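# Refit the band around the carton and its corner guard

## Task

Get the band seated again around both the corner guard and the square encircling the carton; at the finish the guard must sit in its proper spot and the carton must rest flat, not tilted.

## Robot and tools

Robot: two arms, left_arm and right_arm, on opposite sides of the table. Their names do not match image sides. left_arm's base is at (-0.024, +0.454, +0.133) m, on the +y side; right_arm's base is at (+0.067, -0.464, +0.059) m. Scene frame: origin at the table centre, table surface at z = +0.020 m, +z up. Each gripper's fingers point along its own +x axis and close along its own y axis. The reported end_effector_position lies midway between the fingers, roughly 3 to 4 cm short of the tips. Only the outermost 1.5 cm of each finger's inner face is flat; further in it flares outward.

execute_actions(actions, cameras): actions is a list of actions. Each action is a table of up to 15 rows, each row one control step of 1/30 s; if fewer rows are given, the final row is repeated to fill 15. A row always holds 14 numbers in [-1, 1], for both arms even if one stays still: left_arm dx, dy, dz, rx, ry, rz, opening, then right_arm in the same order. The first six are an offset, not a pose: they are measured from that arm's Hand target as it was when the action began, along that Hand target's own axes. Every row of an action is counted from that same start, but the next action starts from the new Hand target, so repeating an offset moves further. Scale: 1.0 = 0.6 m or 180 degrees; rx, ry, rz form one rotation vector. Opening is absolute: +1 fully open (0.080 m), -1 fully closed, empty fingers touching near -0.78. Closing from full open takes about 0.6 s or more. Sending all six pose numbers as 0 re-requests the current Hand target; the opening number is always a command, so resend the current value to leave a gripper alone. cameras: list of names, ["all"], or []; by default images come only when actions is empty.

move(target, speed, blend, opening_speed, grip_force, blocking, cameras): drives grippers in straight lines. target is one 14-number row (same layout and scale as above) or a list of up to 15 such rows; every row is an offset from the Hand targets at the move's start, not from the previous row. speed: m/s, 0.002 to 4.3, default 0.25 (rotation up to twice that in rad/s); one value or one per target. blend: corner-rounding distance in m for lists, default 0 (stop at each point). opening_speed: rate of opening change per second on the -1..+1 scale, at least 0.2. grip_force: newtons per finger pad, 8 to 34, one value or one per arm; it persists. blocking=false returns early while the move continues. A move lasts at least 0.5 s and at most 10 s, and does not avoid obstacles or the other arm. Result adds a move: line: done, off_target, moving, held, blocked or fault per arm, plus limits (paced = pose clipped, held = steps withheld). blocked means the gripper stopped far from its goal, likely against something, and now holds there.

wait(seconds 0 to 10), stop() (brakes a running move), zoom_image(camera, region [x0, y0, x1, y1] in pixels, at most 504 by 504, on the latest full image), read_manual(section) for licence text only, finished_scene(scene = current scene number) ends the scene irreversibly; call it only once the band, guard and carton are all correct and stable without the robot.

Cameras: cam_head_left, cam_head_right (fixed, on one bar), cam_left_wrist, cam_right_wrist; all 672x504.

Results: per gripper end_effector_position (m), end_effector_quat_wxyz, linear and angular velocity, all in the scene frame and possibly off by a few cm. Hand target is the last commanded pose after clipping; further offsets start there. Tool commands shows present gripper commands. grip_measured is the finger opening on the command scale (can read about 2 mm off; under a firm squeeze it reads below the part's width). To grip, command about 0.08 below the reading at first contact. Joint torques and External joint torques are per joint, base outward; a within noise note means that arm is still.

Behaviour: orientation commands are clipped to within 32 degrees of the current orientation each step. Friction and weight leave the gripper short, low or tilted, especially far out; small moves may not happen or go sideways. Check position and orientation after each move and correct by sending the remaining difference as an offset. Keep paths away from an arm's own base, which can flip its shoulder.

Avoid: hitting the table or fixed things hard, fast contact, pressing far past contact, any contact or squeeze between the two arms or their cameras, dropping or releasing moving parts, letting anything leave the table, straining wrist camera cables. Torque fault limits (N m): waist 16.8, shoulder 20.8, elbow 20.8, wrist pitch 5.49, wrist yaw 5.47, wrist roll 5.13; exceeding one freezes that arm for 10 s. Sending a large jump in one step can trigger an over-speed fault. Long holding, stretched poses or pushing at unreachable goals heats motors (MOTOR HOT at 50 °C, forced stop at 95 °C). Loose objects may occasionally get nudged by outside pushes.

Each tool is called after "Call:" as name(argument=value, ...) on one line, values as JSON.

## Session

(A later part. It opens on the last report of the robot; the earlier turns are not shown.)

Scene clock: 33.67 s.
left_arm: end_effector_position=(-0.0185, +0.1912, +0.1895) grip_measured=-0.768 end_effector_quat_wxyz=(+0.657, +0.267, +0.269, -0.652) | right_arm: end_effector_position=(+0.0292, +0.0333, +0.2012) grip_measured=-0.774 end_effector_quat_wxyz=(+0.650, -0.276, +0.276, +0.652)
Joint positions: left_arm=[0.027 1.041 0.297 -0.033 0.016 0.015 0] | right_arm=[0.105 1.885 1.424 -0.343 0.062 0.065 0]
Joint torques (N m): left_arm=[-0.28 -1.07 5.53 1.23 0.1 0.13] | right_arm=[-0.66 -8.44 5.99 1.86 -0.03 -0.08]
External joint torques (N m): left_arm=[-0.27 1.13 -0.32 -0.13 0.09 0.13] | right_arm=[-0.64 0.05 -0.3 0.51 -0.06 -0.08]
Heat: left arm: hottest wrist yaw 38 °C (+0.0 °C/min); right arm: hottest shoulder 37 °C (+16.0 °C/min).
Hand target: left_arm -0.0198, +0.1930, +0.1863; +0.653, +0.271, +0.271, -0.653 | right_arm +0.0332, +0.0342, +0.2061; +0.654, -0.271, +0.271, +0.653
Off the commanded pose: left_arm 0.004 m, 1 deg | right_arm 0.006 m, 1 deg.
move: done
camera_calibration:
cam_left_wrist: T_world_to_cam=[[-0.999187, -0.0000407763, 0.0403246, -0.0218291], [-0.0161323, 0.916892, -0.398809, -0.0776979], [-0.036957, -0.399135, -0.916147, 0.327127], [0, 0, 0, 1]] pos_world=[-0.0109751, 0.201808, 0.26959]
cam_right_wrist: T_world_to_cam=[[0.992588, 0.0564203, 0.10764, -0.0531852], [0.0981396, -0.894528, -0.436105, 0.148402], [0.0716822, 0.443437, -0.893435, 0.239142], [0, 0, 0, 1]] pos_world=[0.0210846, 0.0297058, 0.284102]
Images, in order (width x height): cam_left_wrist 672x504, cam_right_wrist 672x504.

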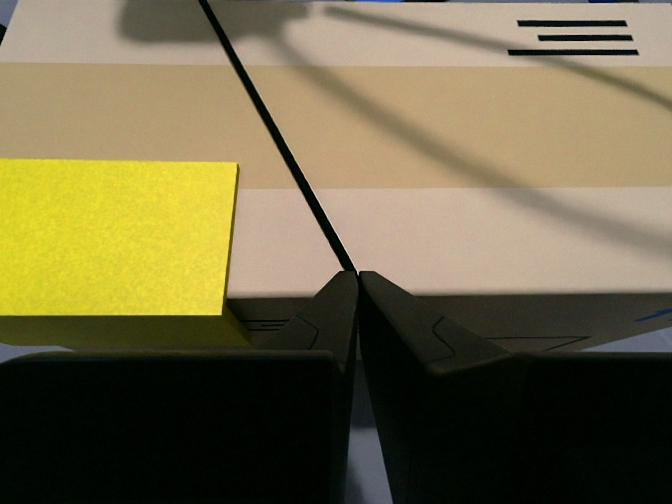

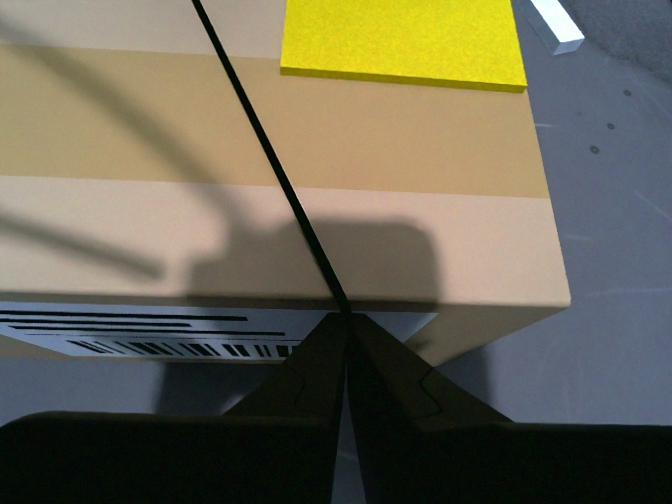

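Call:
move(target=[-0.035,0,0,0,0,0,-1,0,0,0,0,0,0,-1], cameras=["cam_left_wrist","cam_right_wrist","cam_head_right"], speed=0.05)

Call:
zoom_image(camera="cam_left_wrist", region=[200, 180, 480, 390])

Scene clock: 35.40 s.
left_arm: end_effector_position=(-0.0182, +0.2096, +0.1959) grip_measured=-0.770 end_effector_quat_wxyz=(+0.654, +0.275, +0.278, -0.647) | right_arm: end_effector_position=(+0.0324, +0.0343, +0.2019) grip_measured=-0.775 end_effector_quat_wxyz=(+0.653, -0.273, +0.275, +0.651)
Joint positions: left_arm=[0.03 0.912 0.297 -0.187 0.016 0.017 0] | right_arm=[0.099 1.885 1.424 -0.337 0.062 0.065 0]
Joint torques (N m): left_arm=[-0.32 -2.37 7.28 0.93 0.14 0.16] | right_arm=[-0.15 -8.36 6.04 1.46 0 -0.08]
External joint torques (N m): left_arm=[-0.32 -0.69 1.19 -0.41 0.14 0.15] | right_arm=[-0.27 0.16 -0.29 0.09 -0.02 -0.08]
Heat: left arm: hottest wrist yaw 38 °C (+0.0 °C/min); right arm: hottest shoulder 37 °C (+15.3 °C/min).
Hand target: left_arm -0.0198, +0.2078, +0.2011; +0.653, +0.271, +0.271, -0.653 | right_arm +0.0332, +0.0342, +0.2059; +0.654, -0.271, +0.271, +0.653
Off the commanded pose: left_arm 0.006 m, 1 deg | right_arm 0.004 m, 1 deg.
move: done
camera_calibration:
cam_left_wrist: T_world_to_cam=[[-0.999191, -0.00387108, 0.0400186, -0.0208879], [-0.0186186, 0.926746, -0.375226, -0.0986543], [-0.0356346, -0.375668, -0.926069, 0.337477], [0, 0, 0, 1]] pos_world=[-0.010682, 0.218126, 0.276345]
cam_right_wrist: T_world_to_cam=[[0.992985, 0.0493939, 0.107425, -0.0562099], [0.0921033, -0.892855, -0.440826, 0.150369], [0.0741407, 0.447628, -0.891141, 0.238436], [0, 0, 0, 1]] pos_world=[0.0242883, 0.0303034, 0.284805]
Images, in order (width x height): cam_head_right 672x504, cam_left_wrist 672x504, cam_right_wrist 672x504.

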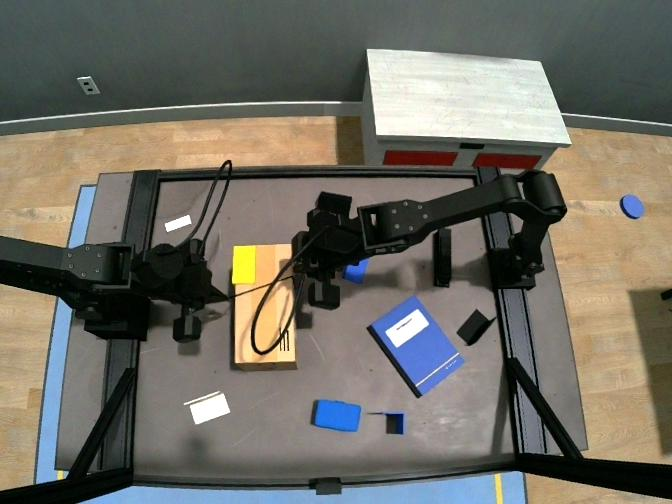

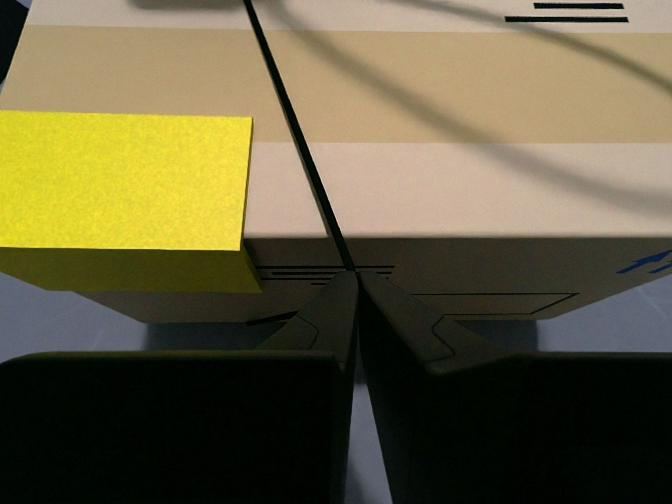

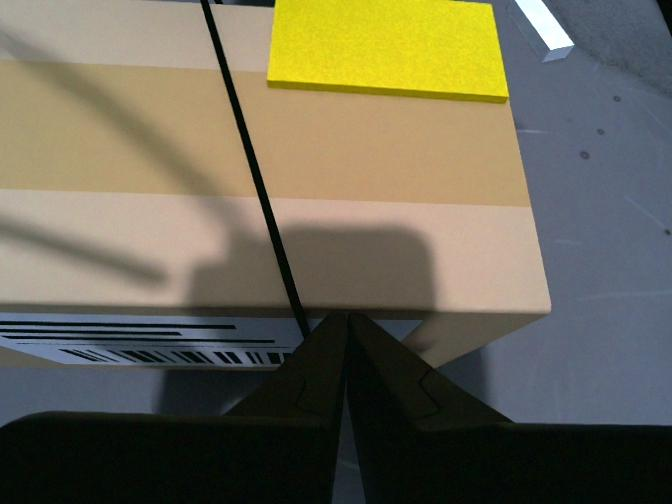

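Scaled by 1.800 from the camera's 672x504 image, which has a finer 960x720 frame.

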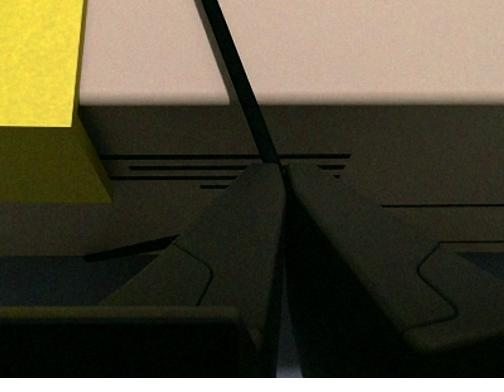

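Call:
move(target=[[0.0,0,0.023,0,0,0,-1,0,0,0,0,0,0,-1],[0.0,0.045,0.025,0,0,0,-1,0,0,0,0,0,0,-1]], cameras=["cam_left_wrist","cam_right_wrist","cam_head_right"], speed=0.05)

Call:
zoom_image(camera="cam_left_wrist", region=[200, 180, 480, 390])

Scene clock: 38.60 s.
left_arm: end_effector_position=(+0.0076, +0.2024, +0.2038) grip_measured=-0.770 end_effector_quat_wxyz=(+0.654, +0.276, +0.279, -0.647) | right_arm: end_effector_position=(+0.0324, +0.0343, +0.2019) grip_measured=-0.775 end_effector_quat_wxyz=(+0.653, -0.273, +0.275, +0.651)
Joint positions: left_arm=[0.2 0.964 0.353 -0.205 0.133 0.141 0] | right_arm=[0.099 1.885 1.424 -0.337 0.062 0.065 0]
Joint torques (N m): left_arm=[-0.14 -1.21 8.71 1.13 0.41 0.16] | right_arm=[-0.08 -8.38 6.07 1.49 -0.02 -0.09]
External joint torques (N m): left_arm=[-0.14 0.76 2.62 -0.2 0.35 0.16] | right_arm=[-0.08 0.12 -0.22 0.14 -0.05 -0.09]
Heat: left arm: hottest wrist yaw 38 °C (+0.0 °C/min); right arm: hottest shoulder 37 °C (+14.0 °C/min).
Hand target: left_arm +0.0073, +0.1972, +0.2118; +0.653, +0.271, +0.271, -0.653 | right_arm +0.0332, +0.0342, +0.2059; +0.654, -0.271, +0.271, +0.653
Off the commanded pose: left_arm 0.009 m, 1 deg | right_arm 0.004 m, 1 deg.
move: off_target (left_arm)
camera_calibration:
cam_left_wrist: T_world_to_cam=[[-0.9992, -0.00358706, 0.0398183, 0.00454328], [-0.0181189, 0.928442, -0.371036, -0.089798], [-0.035638, -0.371461, -0.927764, 0.342494], [0, 0, 0, 1]] pos_world=[0.0151184, 0.210612, 0.284255]
cam_right_wrist: T_world_to_cam=[[0.992985, 0.0493939, 0.107425, -0.0562099], [0.0921033, -0.892855, -0.440826, 0.150369], [0.0741407, 0.447628, -0.891141, 0.238436], [0, 0, 0, 1]] pos_world=[0.0242883, 0.0303034, 0.284805]
Images, in order (width x height): cam_head_right 672x504, cam_left_wrist 672x504, cam_right_wrist 672x504.

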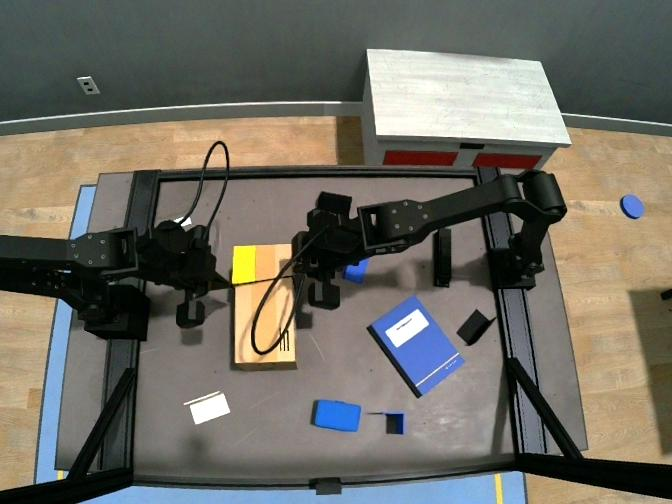

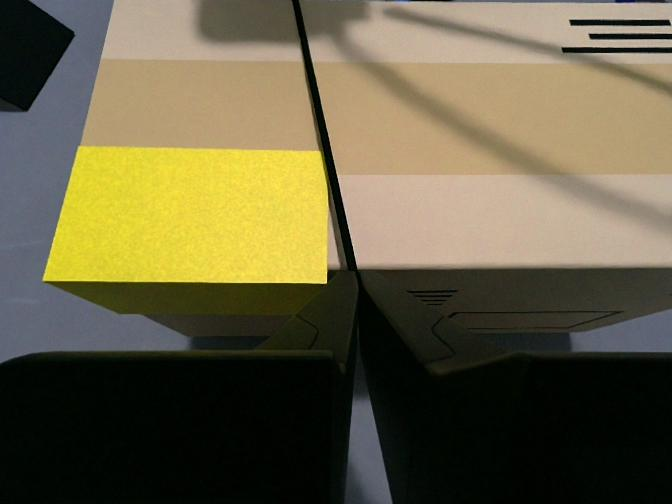

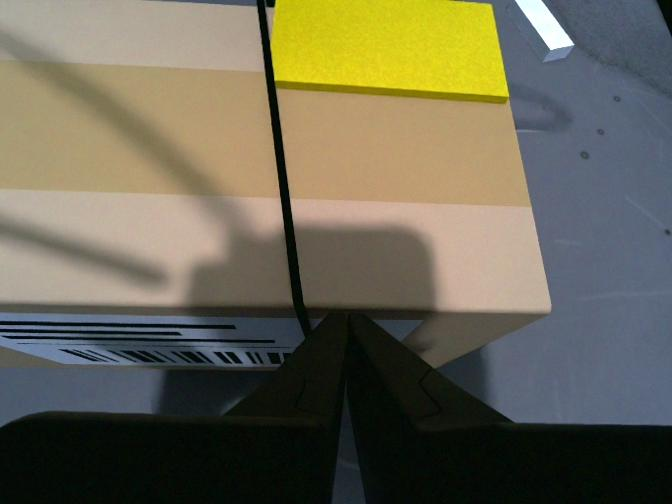

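Scaled by 1.800 from the camera's 672x504 image, which has a finer 960x720 frame.

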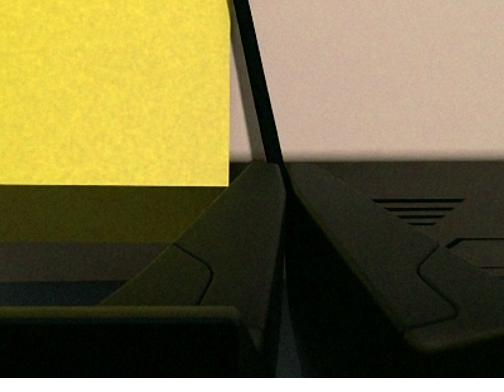

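Call:
move(target=[[-0.015,-0.004,0.018,0,0,0,-1,0,0,0,0,0,0,-1],[-0.015,0.022,0.018,0,0,0,-1,0,0,0,0,0,0,-1]], cameras=["cam_left_wrist","cam_right_wrist","cam_head_right"], speed=0.05)

Call:
zoom_image(camera="cam_left_wrist", region=[200, 180, 480, 390])

Call:
zoom_image(camera="cam_right_wrist", region=[180, 0, 460, 210])

Scene clock: 41.83 s.
left_arm: end_effector_position=(+0.0196, +0.2019, +0.2155) grip_measured=-0.770 end_effector_quat_wxyz=(+0.651, +0.278, +0.282, -0.647) | right_arm: end_effector_position=(+0.0324, +0.0343, +0.2019) grip_measured=-0.775 end_effector_quat_wxyz=(+0.653, -0.273, +0.275, +0.651)
Joint positions: left_arm=[0.279 0.966 0.409 -0.276 0.19 0.199 0] | right_arm=[0.099 1.885 1.424 -0.337 0.062 0.065 0]
Joint torques (N m): left_arm=[0.19 -1.45 9.41 1.18 0.38 0.16] | right_arm=[-0.2 -8.2 6.03 1.43 -0.02 -0.08]
External joint torques (N m): left_arm=[0.22 0.62 3.24 -0.12 0.28 0.16] | right_arm=[-0.21 0.25 -0.2 0.1 -0.04 -0.09]
Heat: left arm: hottest wrist yaw 38 °C (+0.0 °C/min); right arm: hottest shoulder 37 °C (+12.9 °C/min).
Hand target: left_arm +0.0205, +0.1959, +0.2258; +0.653, +0.271, +0.271, -0.653 | right_arm +0.0332, +0.0342, +0.2059; +0.654, -0.271, +0.271, +0.653
Off the commanded pose: left_arm 0.012 m, 2 deg | right_arm 0.004 m, 1 deg.
move: off_target (left_arm)
camera_calibration:
cam_left_wrist: T_world_to_cam=[[-0.999032, -0.00185314, 0.0439459, 0.0147909], [-0.017762, 0.931023, -0.364528, -0.0867568], [-0.0402391, -0.364956, -0.930155, 0.352896], [0, 0, 0, 1]] pos_world=[0.0274358, 0.209591, 0.295972]
cam_right_wrist: T_world_to_cam=[[0.992985, 0.0493939, 0.107425, -0.0562099], [0.0921033, -0.892855, -0.440826, 0.150369], [0.0741407, 0.447628, -0.891141, 0.238436], [0, 0, 0, 1]] pos_world=[0.0242883, 0.0303034, 0.284805]
Images, in order (width x height): cam_head_right 672x504, cam_left_wrist 672x504, cam_right_wrist 672x504.

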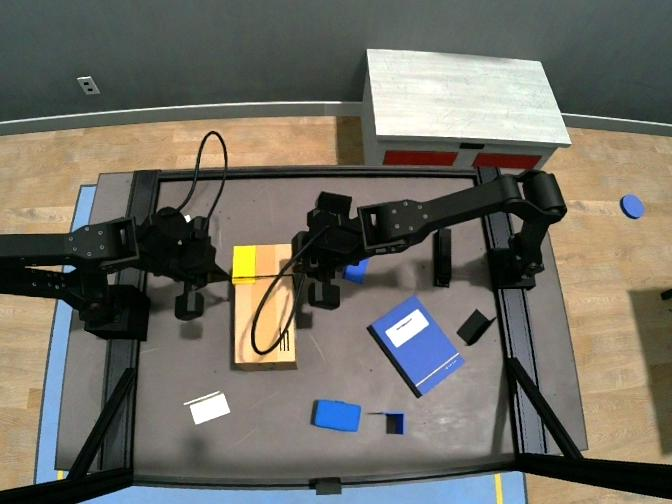

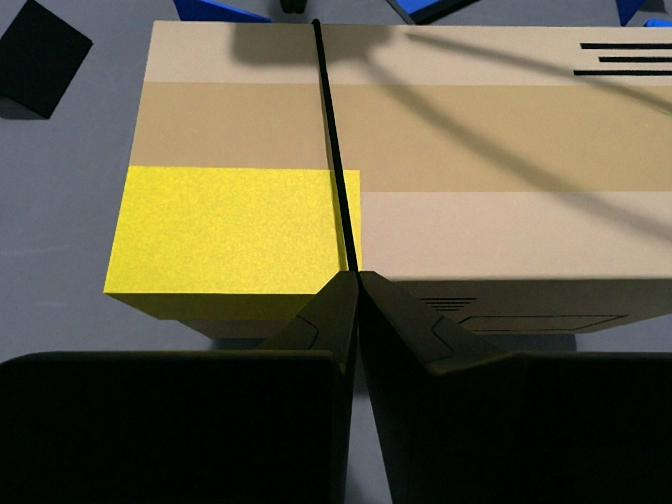

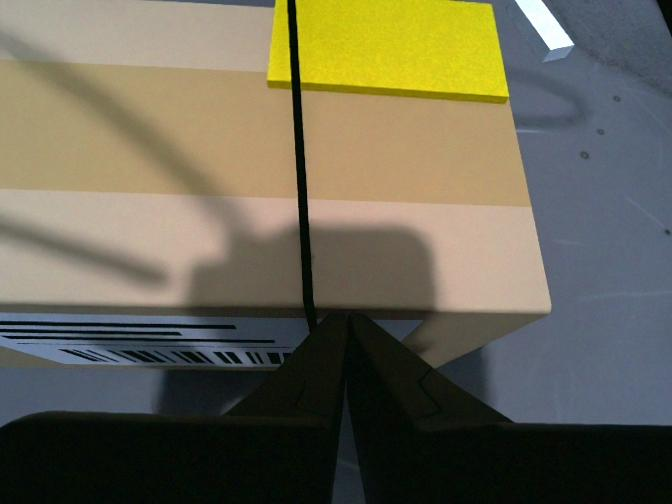

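Scaled by 1.800 from the camera's 672x504 image, which has a finer 960x720 frame.

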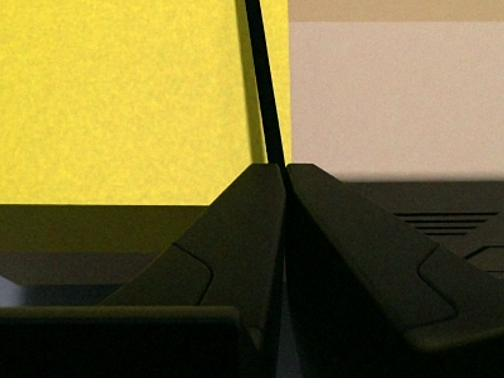

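Scaled by 1.800 from the camera's 672x504 image, which has a finer 960x720 frame.

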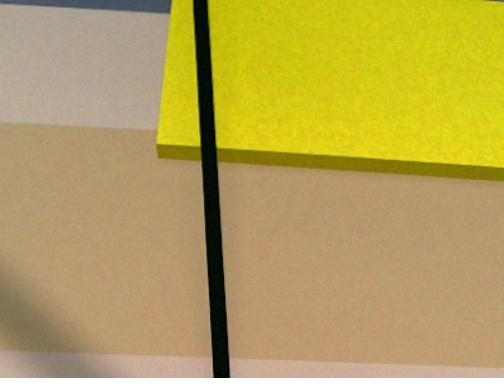

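Call:
move(target=[0,0.025,0,0,0,0,-1,0,0,0,0,0,0,-1], cameras=["cam_left_wrist","cam_right_wrist","cam_head_right"], speed=0.05)

Call:
zoom_image(camera="cam_head_right", region=[200, 220, 330, 390])

Call:
zoom_image(camera="cam_left_wrist", region=[90, 200, 450, 440])

Scene clock: 43.33 s.
left_arm: end_effector_position=(+0.0332, +0.2019, +0.2155) grip_measured=-0.770 end_effector_quat_wxyz=(+0.650, +0.277, +0.283, -0.649) | right_arm: end_effector_position=(+0.0324, +0.0343, +0.2019) grip_measured=-0.775 end_effector_quat_wxyz=(+0.653, -0.273, +0.275, +0.651)
Joint positions: left_arm=[0.365 0.997 0.424 -0.277 0.252 0.265 0] | right_arm=[0.099 1.885 1.424 -0.337 0.062 0.065 0]
Joint torques (N m): left_arm=[0.47 -1.54 9.15 1.28 0.33 0.2] | right_arm=[-0.13 -8.35 6.01 1.49 0 -0.08]
External joint torques (N m): left_arm=[0.46 0.63 3.05 0 0.21 0.2] | right_arm=[-0.13 0.17 -0.31 0.12 -0.03 -0.08]
Heat: left arm: hottest wrist yaw 38 °C (+0.0 °C/min); right arm: hottest shoulder 37 °C (+12.5 °C/min).
Hand target: left_arm +0.0355, +0.1959, +0.2258; +0.653, +0.271, +0.271, -0.653 | right_arm +0.0332, +0.0342, +0.2059; +0.654, -0.271, +0.271, +0.653
Off the commanded pose: left_arm 0.012 m, 2 deg | right_arm 0.004 m, 1 deg.
move: off_target (left_arm)
camera_calibration:
cam_left_wrist: T_world_to_cam=[[-0.998847, 0.001279, 0.0479899, 0.0269355], [-0.0163052, 0.931183, -0.364188, -0.0867024], [-0.0451532, -0.36455, -0.930088, 0.353562], [0, 0, 0, 1]] pos_world=[0.0414553, 0.209593, 0.295975]
cam_right_wrist: T_world_to_cam=[[0.992985, 0.0493939, 0.107425, -0.0562099], [0.0921033, -0.892855, -0.440826, 0.150369], [0.0741407, 0.447628, -0.891141, 0.238436], [0, 0, 0, 1]] pos_world=[0.0242883, 0.0303034, 0.284805]
Images, in order (width x height): cam_head_right 672x504, cam_left_wrist 672x504, cam_right_wrist 672x504.

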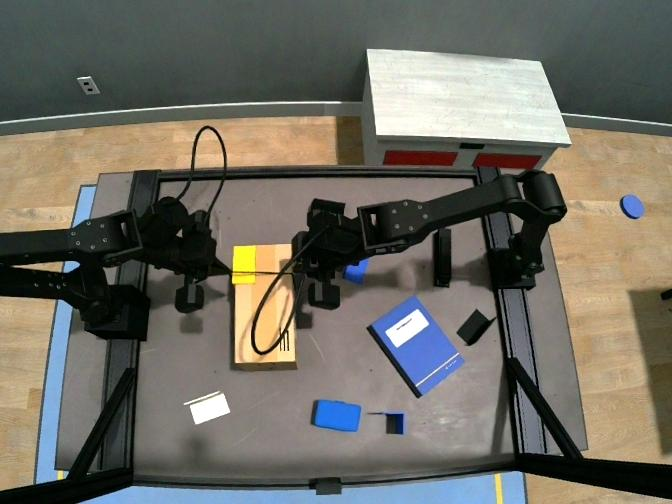

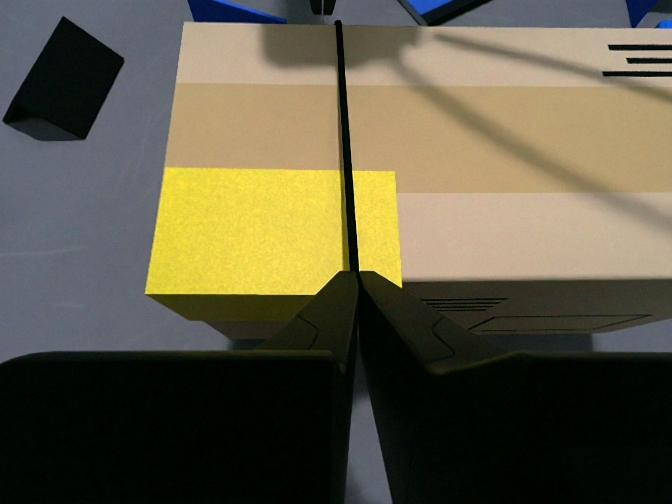

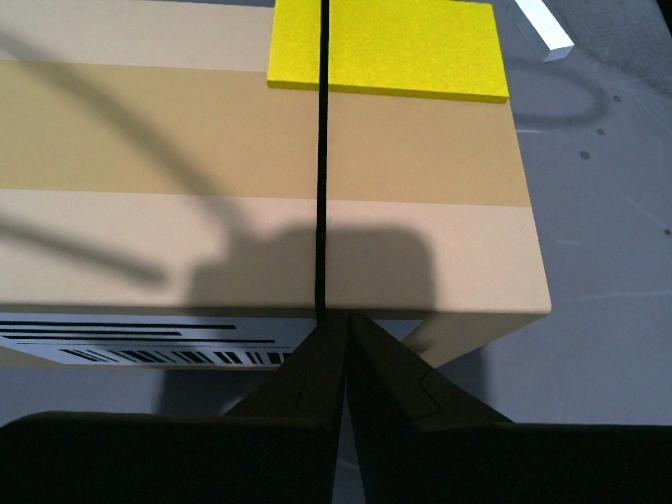

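Scaled by 2.965 from the camera's 672x504 image, which has a finer 960x720 frame.

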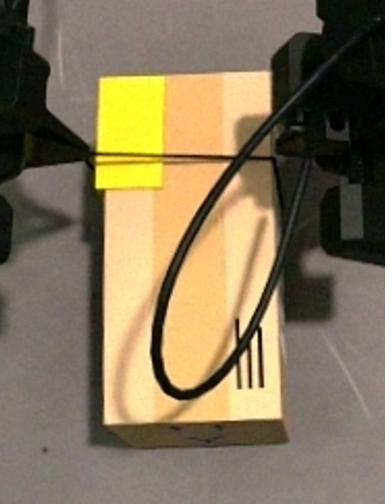

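Scaled by 1.400 from the camera's 672x504 image, which has a finer 960x720 frame.

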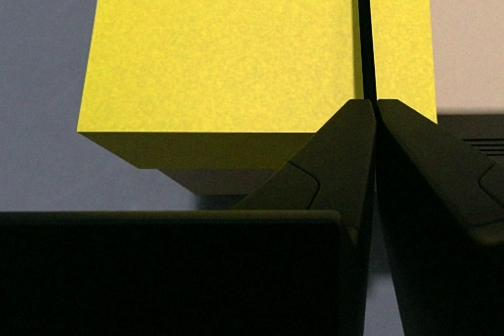

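Call:
move(target=[0,0.015,0,0,0,0,-1,-0.06,0,0,0,0,0,-1], cameras=["cam_left_wrist","cam_right_wrist","cam_head_right"], speed=0.05)

Call:
zoom_image(camera="cam_right_wrist", region=[180, 180, 560, 390])

Scene clock: 45.27 s.
left_arm: end_effector_position=(+0.0416, +0.2018, +0.2156) grip_measured=-0.770 end_effector_quat_wxyz=(+0.649, +0.276, +0.283, -0.649) | right_arm: end_effector_position=(+0.0338, +0.0116, +0.2275) grip_measured=-0.775 end_effector_quat_wxyz=(+0.653, -0.272, +0.274, +0.652)
Joint positions: left_arm=[0.415 1.019 0.435 -0.277 0.287 0.304 0] | right_arm=[0.1 1.78 1.392 -0.407 0.062 0.065 0]
Joint torques (N m): left_arm=[0.44 -1.61 9.21 1.25 0.32 0.14] | right_arm=[0.32 -8.51 5.34 1.24 0.14 0.03]
External joint torques (N m): left_arm=[0.44 0.65 3.14 -0.01 0.18 0.14] | right_arm=[0.3 -0.69 -1.01 -0.12 0.12 0.03]
Heat: left arm: hottest wrist yaw 38 °C (+0.0 °C/min); right arm: hottest shoulder 37 °C (+11.9 °C/min).
Hand target: left_arm +0.0445, +0.1959, +0.2258; +0.653, +0.271, +0.271, -0.653 | right_arm +0.0331, +0.0087, +0.2314; +0.654, -0.271, +0.271, +0.653
Off the commanded pose: left_arm 0.012 m, 2 deg | right_arm 0.005 m, 0 deg.
move: off_target (left_arm)
camera_calibration:
cam_left_wrist: T_world_to_cam=[[-0.998758, 0.00250861, 0.0497695, 0.0346453], [-0.0158234, 0.931081, -0.36447, -0.0863914], [-0.0472538, -0.364804, -0.929884, 0.354009], [0, 0, 0, 1]] pos_world=[0.0499635, 0.209494, 0.295976]
cam_right_wrist: T_world_to_cam=[[0.992939, 0.0503009, 0.10743, -0.059215], [0.0930969, -0.8917, -0.442949, 0.141662], [0.073515, 0.449823, -0.890087, 0.27098], [0, 0, 0, 1]] pos_world=[0.0256876, 0.00740514, 0.310306]
Images, in order (width x height): cam_head_right 672x504, cam_left_wrist 672x504, cam_right_wrist 672x504.

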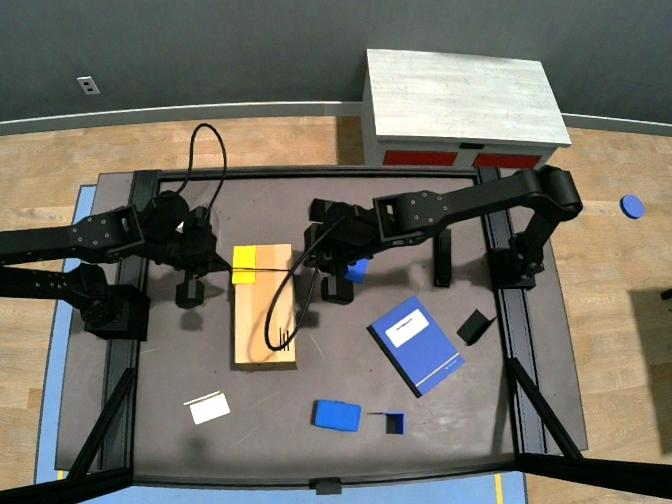

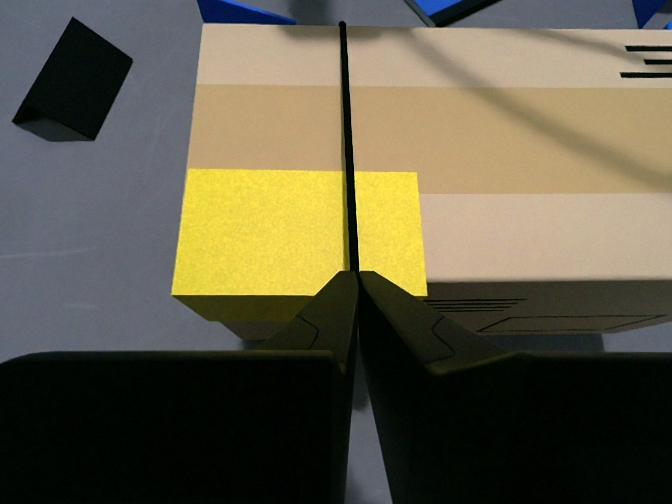

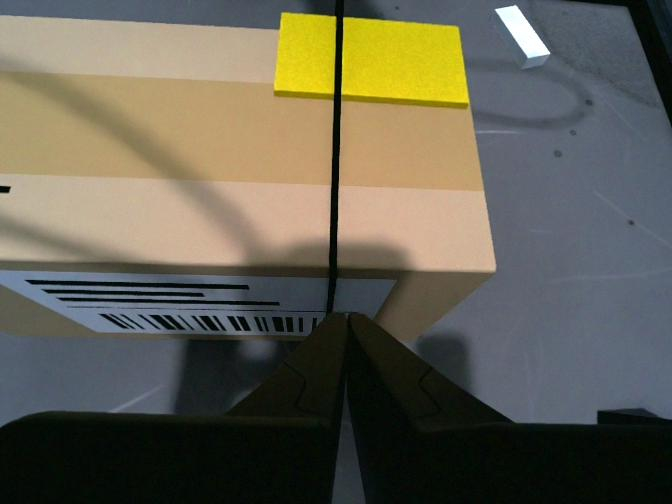

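Scaled by 1.326 from the camera's 672x504 image, which has a finer 960x720 frame.

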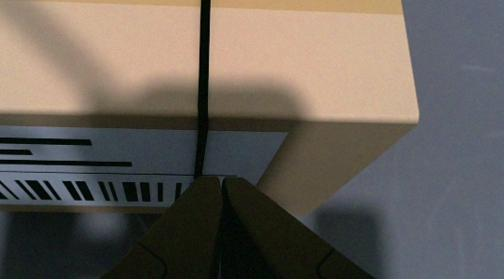

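Call:
move(target=[0.033,0,-0.026,0,0,0,-1,0,0,0,0,0,0,-1], cameras=["cam_left_wrist","cam_right_wrist","cam_head_right"], speed=0.05)

Call:
zoom_image(camera="cam_left_wrist", region=[90, 200, 450, 440])

Scene clock: 47.17 s.
left_arm: end_effector_position=(+0.0454, +0.1929, +0.2022) grip_measured=-0.770 end_effector_quat_wxyz=(+0.654, +0.271, +0.271, -0.652) | right_arm: end_effector_position=(+0.0338, +0.0116, +0.2275) grip_measured=-0.775 end_effector_quat_wxyz=(+0.653, -0.272, +0.274, +0.652)
Joint positions: left_arm=[0.414 1.09 0.391 -0.132 0.287 0.304 0] | right_arm=[0.1 1.78 1.392 -0.407 0.062 0.065 0]
Joint torques (N m): left_arm=[-0.2 -1.74 5.58 1.73 0.18 -0.03] | right_arm=[0.34 -8.53 5.25 1.24 0.15 0.04]
External joint torques (N m): left_arm=[-0.21 0.79 -0.3 0.44 0.04 -0.03] | right_arm=[0.39 -0.76 -1.01 -0.08 0.11 0.04]
Heat: left arm: hottest wrist yaw 38 °C (+0.0 °C/min); right arm: hottest shoulder 38 °C (+12.7 °C/min).
Hand target: left_arm +0.0445, +0.1930, +0.2008; +0.653, +0.271, +0.271, -0.653 | right_arm +0.0331, +0.0087, +0.2314; +0.654, -0.271, +0.271, +0.653
Off the commanded pose: left_arm 0.002 m, 0 deg | right_arm 0.005 m, 0 deg.
move: done
camera_calibration:
cam_left_wrist: T_world_to_cam=[[-0.999277, 0.00444016, 0.0377626, 0.0412249], [-0.0106268, 0.920967, -0.389495, -0.0761021], [-0.0365076, -0.389614, -0.920254, 0.340785], [0, 0, 0, 1]] pos_world=[0.0528276, 0.202679, 0.282411]
cam_right_wrist: T_world_to_cam=[[0.992939, 0.0503009, 0.10743, -0.059215], [0.0930969, -0.8917, -0.442949, 0.141662], [0.073515, 0.449823, -0.890087, 0.27098], [0, 0, 0, 1]] pos_world=[0.0256876, 0.00740514, 0.310306]
Images, in order (width x height): cam_head_right 672x504, cam_left_wrist 672x504, cam_right_wrist 672x504.

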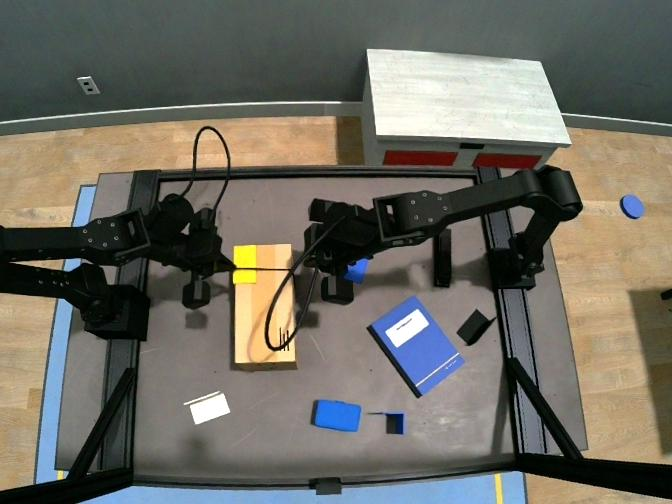

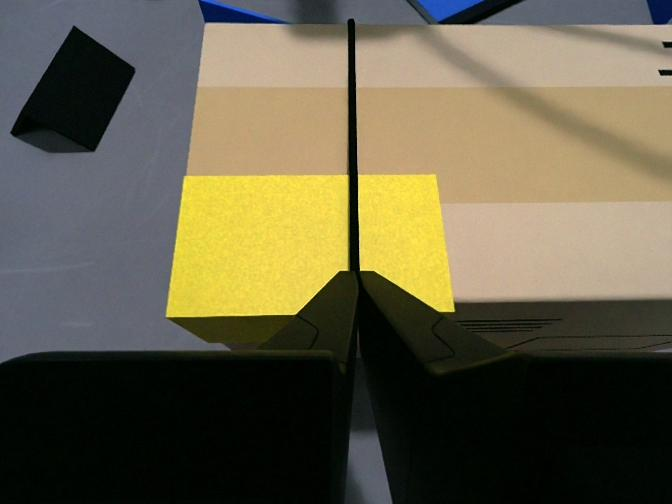

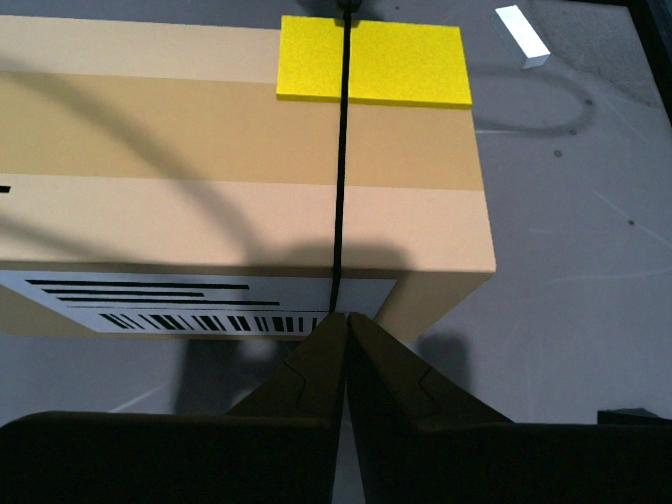

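Scaled by 1.400 from the camera's 672x504 image, which has a finer 960x720 frame.

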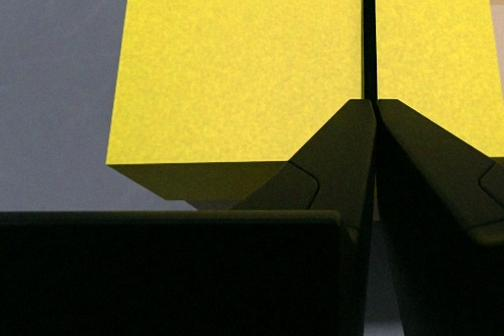

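Call:
move(target=[[0.012,-0.005,-0.01,0,0,0,-1,0,0,0,0,0,0,-1],[0.012,-0.005,-0.01,0,0,0,-0.4,0,0,0,0,0,0,-1]], cameras=["cam_left_wrist","cam_right_wrist","cam_head_right"], speed=0.05, opening_speed=0.5)

Call:
zoom_image(camera="cam_left_wrist", region=[90, 200, 450, 440])

Scene clock: 50.37 s.
left_arm: end_effector_position=(+0.0426, +0.1899, +0.1962) grip_measured=-0.404 end_effector_quat_wxyz=(+0.655, +0.269, +0.265, -0.655) | right_arm: end_effector_position=(+0.0338, +0.0116, +0.2275) grip_measured=-0.775 end_effector_quat_wxyz=(+0.653, -0.272, +0.274, +0.652)
Joint positions: left_arm=[0.397 1.113 0.365 -0.067 0.281 0.292 0.017] | right_arm=[0.1 1.78 1.392 -0.407 0.062 0.065 0]
Joint torques (N m): left_arm=[-0.39 -1.38 5.03 1.39 -0.09 -0.1] | right_arm=[0.44 -8.49 5.43 1.24 0.16 0.03]
External joint torques (N m): left_arm=[-0.38 1.22 -0.76 0.09 -0.22 -0.11] | right_arm=[0.45 -0.68 -0.87 -0.09 0.13 0.03]
Heat: left arm: hottest wrist yaw 38 °C (+0.0 °C/min); right arm: hottest shoulder 39 °C (+13.1 °C/min).
Hand target: left_arm +0.0415, +0.1922, +0.1914; +0.653, +0.271, +0.271, -0.653 | right_arm +0.0331, +0.0087, +0.2314; +0.654, -0.271, +0.271, +0.653
Off the commanded pose: left_arm 0.005 m, 1 deg | right_arm 0.005 m, 0 deg.
move: done
camera_calibration:
cam_left_wrist: T_world_to_cam=[[-0.999329, 0.00987483, 0.0352622, 0.0380698], [-0.00512537, 0.915756, -0.401701, -0.0725364], [-0.0362583, -0.401613, -0.915092, 0.335333], [0, 0, 0, 1]] pos_world=[0.049831, 0.200724, 0.27638]
cam_right_wrist: T_world_to_cam=[[0.992939, 0.0503009, 0.10743, -0.059215], [0.0930969, -0.8917, -0.442949, 0.141662], [0.073515, 0.449823, -0.890087, 0.27098], [0, 0, 0, 1]] pos_world=[0.0256876, 0.00740514, 0.310306]
Images, in order (width x height): cam_head_right 672x504, cam_left_wrist 672x504, cam_right_wrist 672x504.

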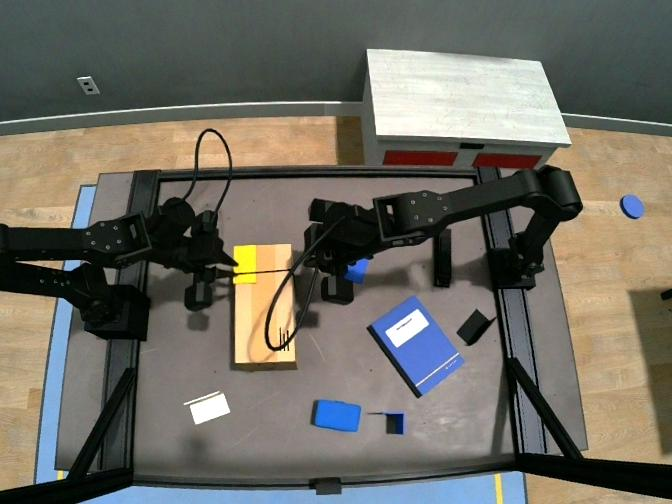

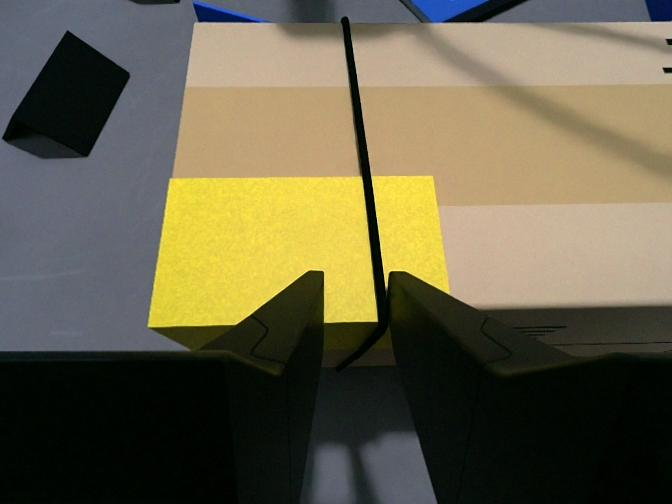

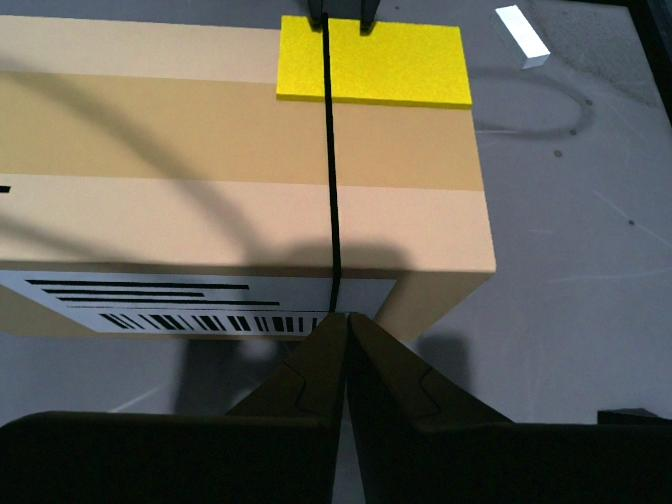

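Scaled by 1.400 from the camera's 672x504 image, which has a finer 960x720 frame.

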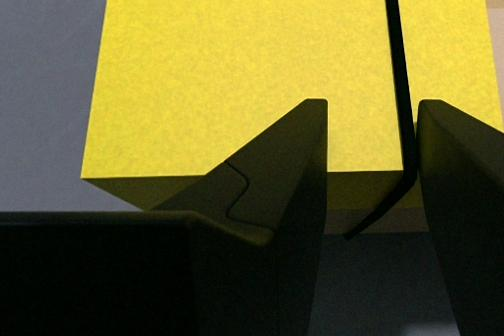

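Call:
move(target=[[0,0.018,0,0,0,0,-0.4,0,0,0,0,0,0,-1],[0,0.006,0,0,0,0,-0.4,0,0,0,0,0,0,-1]], cameras=["cam_left_wrist","cam_right_wrist"], speed=0.04)

Call:
zoom_image(camera="cam_left_wrist", region=[90, 200, 450, 440])

Scene clock: 53.67 s.
left_arm: end_effector_position=(+0.0460, +0.1899, +0.1954) grip_measured=-0.403 end_effector_quat_wxyz=(+0.654, +0.268, +0.266, -0.656) | right_arm: end_effector_position=(+0.0338, +0.0116, +0.2275) grip_measured=-0.775 end_effector_quat_wxyz=(+0.653, -0.272, +0.274, +0.652)
Joint positions: left_arm=[0.418 1.126 0.369 -0.064 0.3 0.308 0.017] | right_arm=[0.1 1.78 1.392 -0.407 0.062 0.065 0]
Joint torques (N m): left_arm=[-0.42 -1.8 5.08 1.2 -0.24 -0.08] | right_arm=[0.35 -8.48 5.27 1.25 0.14 0.03]
External joint torques (N m): left_arm=[-0.39 0.91 -0.76 -0.13 -0.39 -0.08] | right_arm=[0.35 -0.69 -1.02 -0.09 0.11 0.03]
Heat: left arm: hottest wrist yaw 38 °C (+0.0 °C/min); right arm: hottest shoulder 40 °C (+13.4 °C/min).
Hand target: left_arm +0.0451, +0.1921, +0.1915; +0.653, +0.271, +0.271, -0.653 | right_arm +0.0331, +0.0087, +0.2314; +0.654, -0.271, +0.271, +0.653
Off the commanded pose: left_arm 0.005 m, 1 deg | right_arm 0.005 m, 0 deg.
move: done
camera_calibration:
cam_left_wrist: T_world_to_cam=[[-0.999153, 0.0119418, 0.0393764, 0.0402597], [-0.00486492, 0.915964, -0.401231, -0.0729708], [-0.0408587, -0.401083, -0.91513, 0.334758], [0, 0, 0, 1]] pos_world=[0.0535484, 0.200624, 0.275484]
cam_right_wrist: T_world_to_cam=[[0.992939, 0.0503009, 0.10743, -0.059215], [0.0930969, -0.8917, -0.442949, 0.141662], [0.073515, 0.449823, -0.890087, 0.27098], [0, 0, 0, 1]] pos_world=[0.0256876, 0.00740514, 0.310306]
Images, in order (width x height): cam_left_wrist 672x504, cam_right_wrist 672x504.

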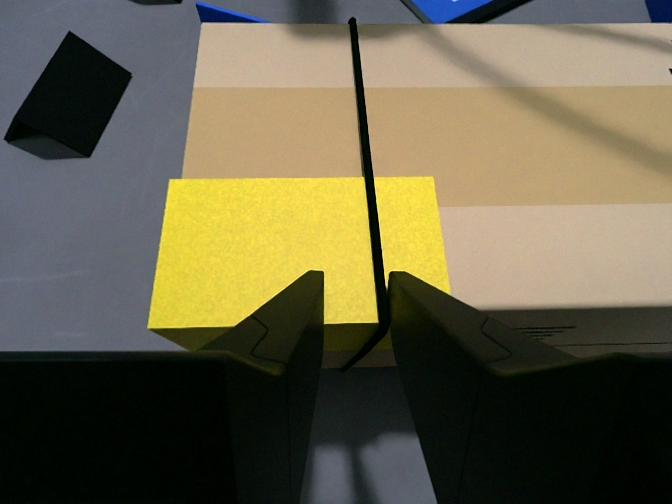

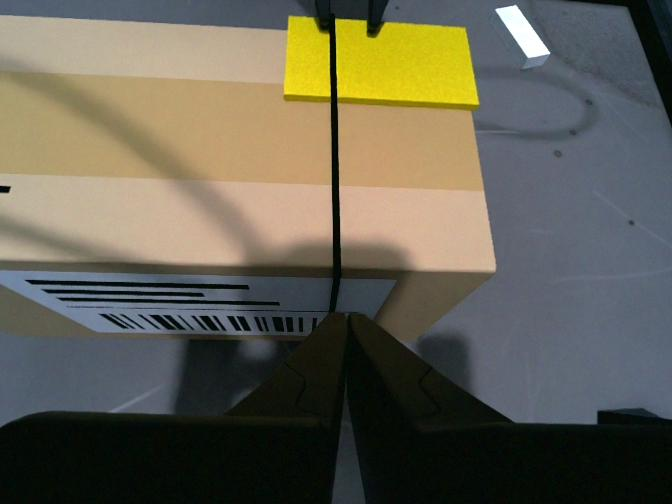

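Scaled by 1.400 from the camera's 672x504 image, which has a finer 960x720 frame.

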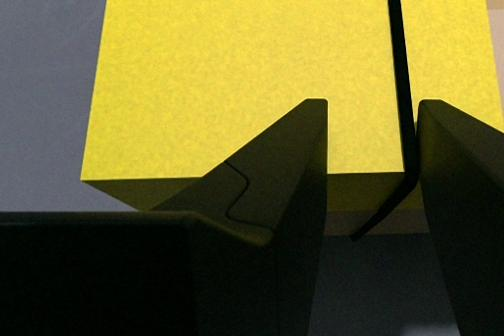

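Call:
move(target=[[0.008,0,0,0,0,0,-0.4,0,0,0,0,0,0,-1],[0.008,-0.012,0,0,0,0,-0.4,0,0,0,0,0,0,-1],[-0.005,-0.012,0,0,0,0,-0.4,0,0,0,0,0,0,-1]], cameras=["cam_left_wrist","cam_right_wrist"], speed=0.04)

Call:
zoom_image(camera="cam_left_wrist", region=[90, 200, 450, 440])

Scene clock: 57.83 s.
left_arm: end_effector_position=(+0.0403, +0.1910, +0.1964) grip_measured=-0.403 end_effector_quat_wxyz=(+0.657, +0.269, +0.269, -0.651) | right_arm: end_effector_position=(+0.0338, +0.0116, +0.2275) grip_measured=-0.775 end_effector_quat_wxyz=(+0.653, -0.272, +0.274, +0.652)
Joint positions: left_arm=[0.38 1.101 0.364 -0.078 0.261 0.272 0.017] | right_arm=[0.1 1.78 1.392 -0.407 0.062 0.065 0]
Joint torques (N m): left_arm=[-0.06 -2.71 4.84 0.87 0.29 0.16] | right_arm=[0.27 -8.41 5.37 1.25 0.14 0.01]
External joint torques (N m): left_arm=[-0.1 -0.15 -0.99 -0.44 0.18 0.16] | right_arm=[0.32 -0.67 -0.89 -0.08 0.11 0.01]
Heat: left arm: hottest wrist yaw 38 °C (+0.0 °C/min); right arm: hottest shoulder 41 °C (+13.5 °C/min).
Hand target: left_arm +0.0379, +0.1942, +0.1936; +0.653, +0.271, +0.271, -0.653 | right_arm +0.0331, +0.0087, +0.2314; +0.654, -0.271, +0.271, +0.653
Off the commanded pose: left_arm 0.005 m, 1 deg | right_arm 0.005 m, 0 deg.
move: done
camera_calibration:
cam_left_wrist: T_world_to_cam=[[-0.999344, -0.00093956, 0.0361958, 0.0376569], [-0.0151937, 0.918275, -0.395651, -0.07478], [-0.032866, -0.395942, -0.917687, 0.33513], [0, 0, 0, 1]] pos_world=[0.0475104, 0.201396, 0.276595]
cam_right_wrist: T_world_to_cam=[[0.992939, 0.0503009, 0.10743, -0.059215], [0.0930969, -0.8917, -0.442949, 0.141662], [0.073515, 0.449823, -0.890087, 0.27098], [0, 0, 0, 1]] pos_world=[0.0256876, 0.00740514, 0.310306]
Images, in order (width x height): cam_left_wrist 672x504, cam_right_wrist 672x504.

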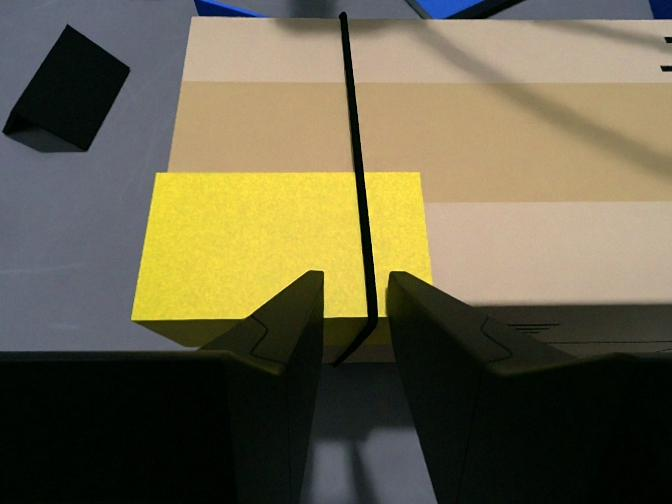

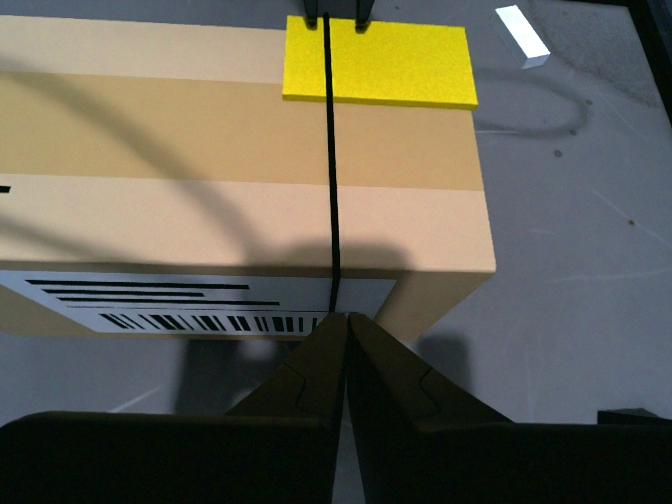

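Scaled by 1.400 from the camera's 672x504 image, which has a finer 960x720 frame.

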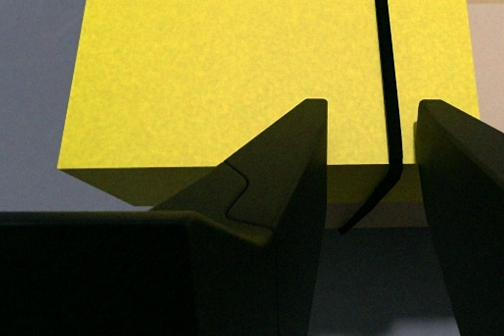

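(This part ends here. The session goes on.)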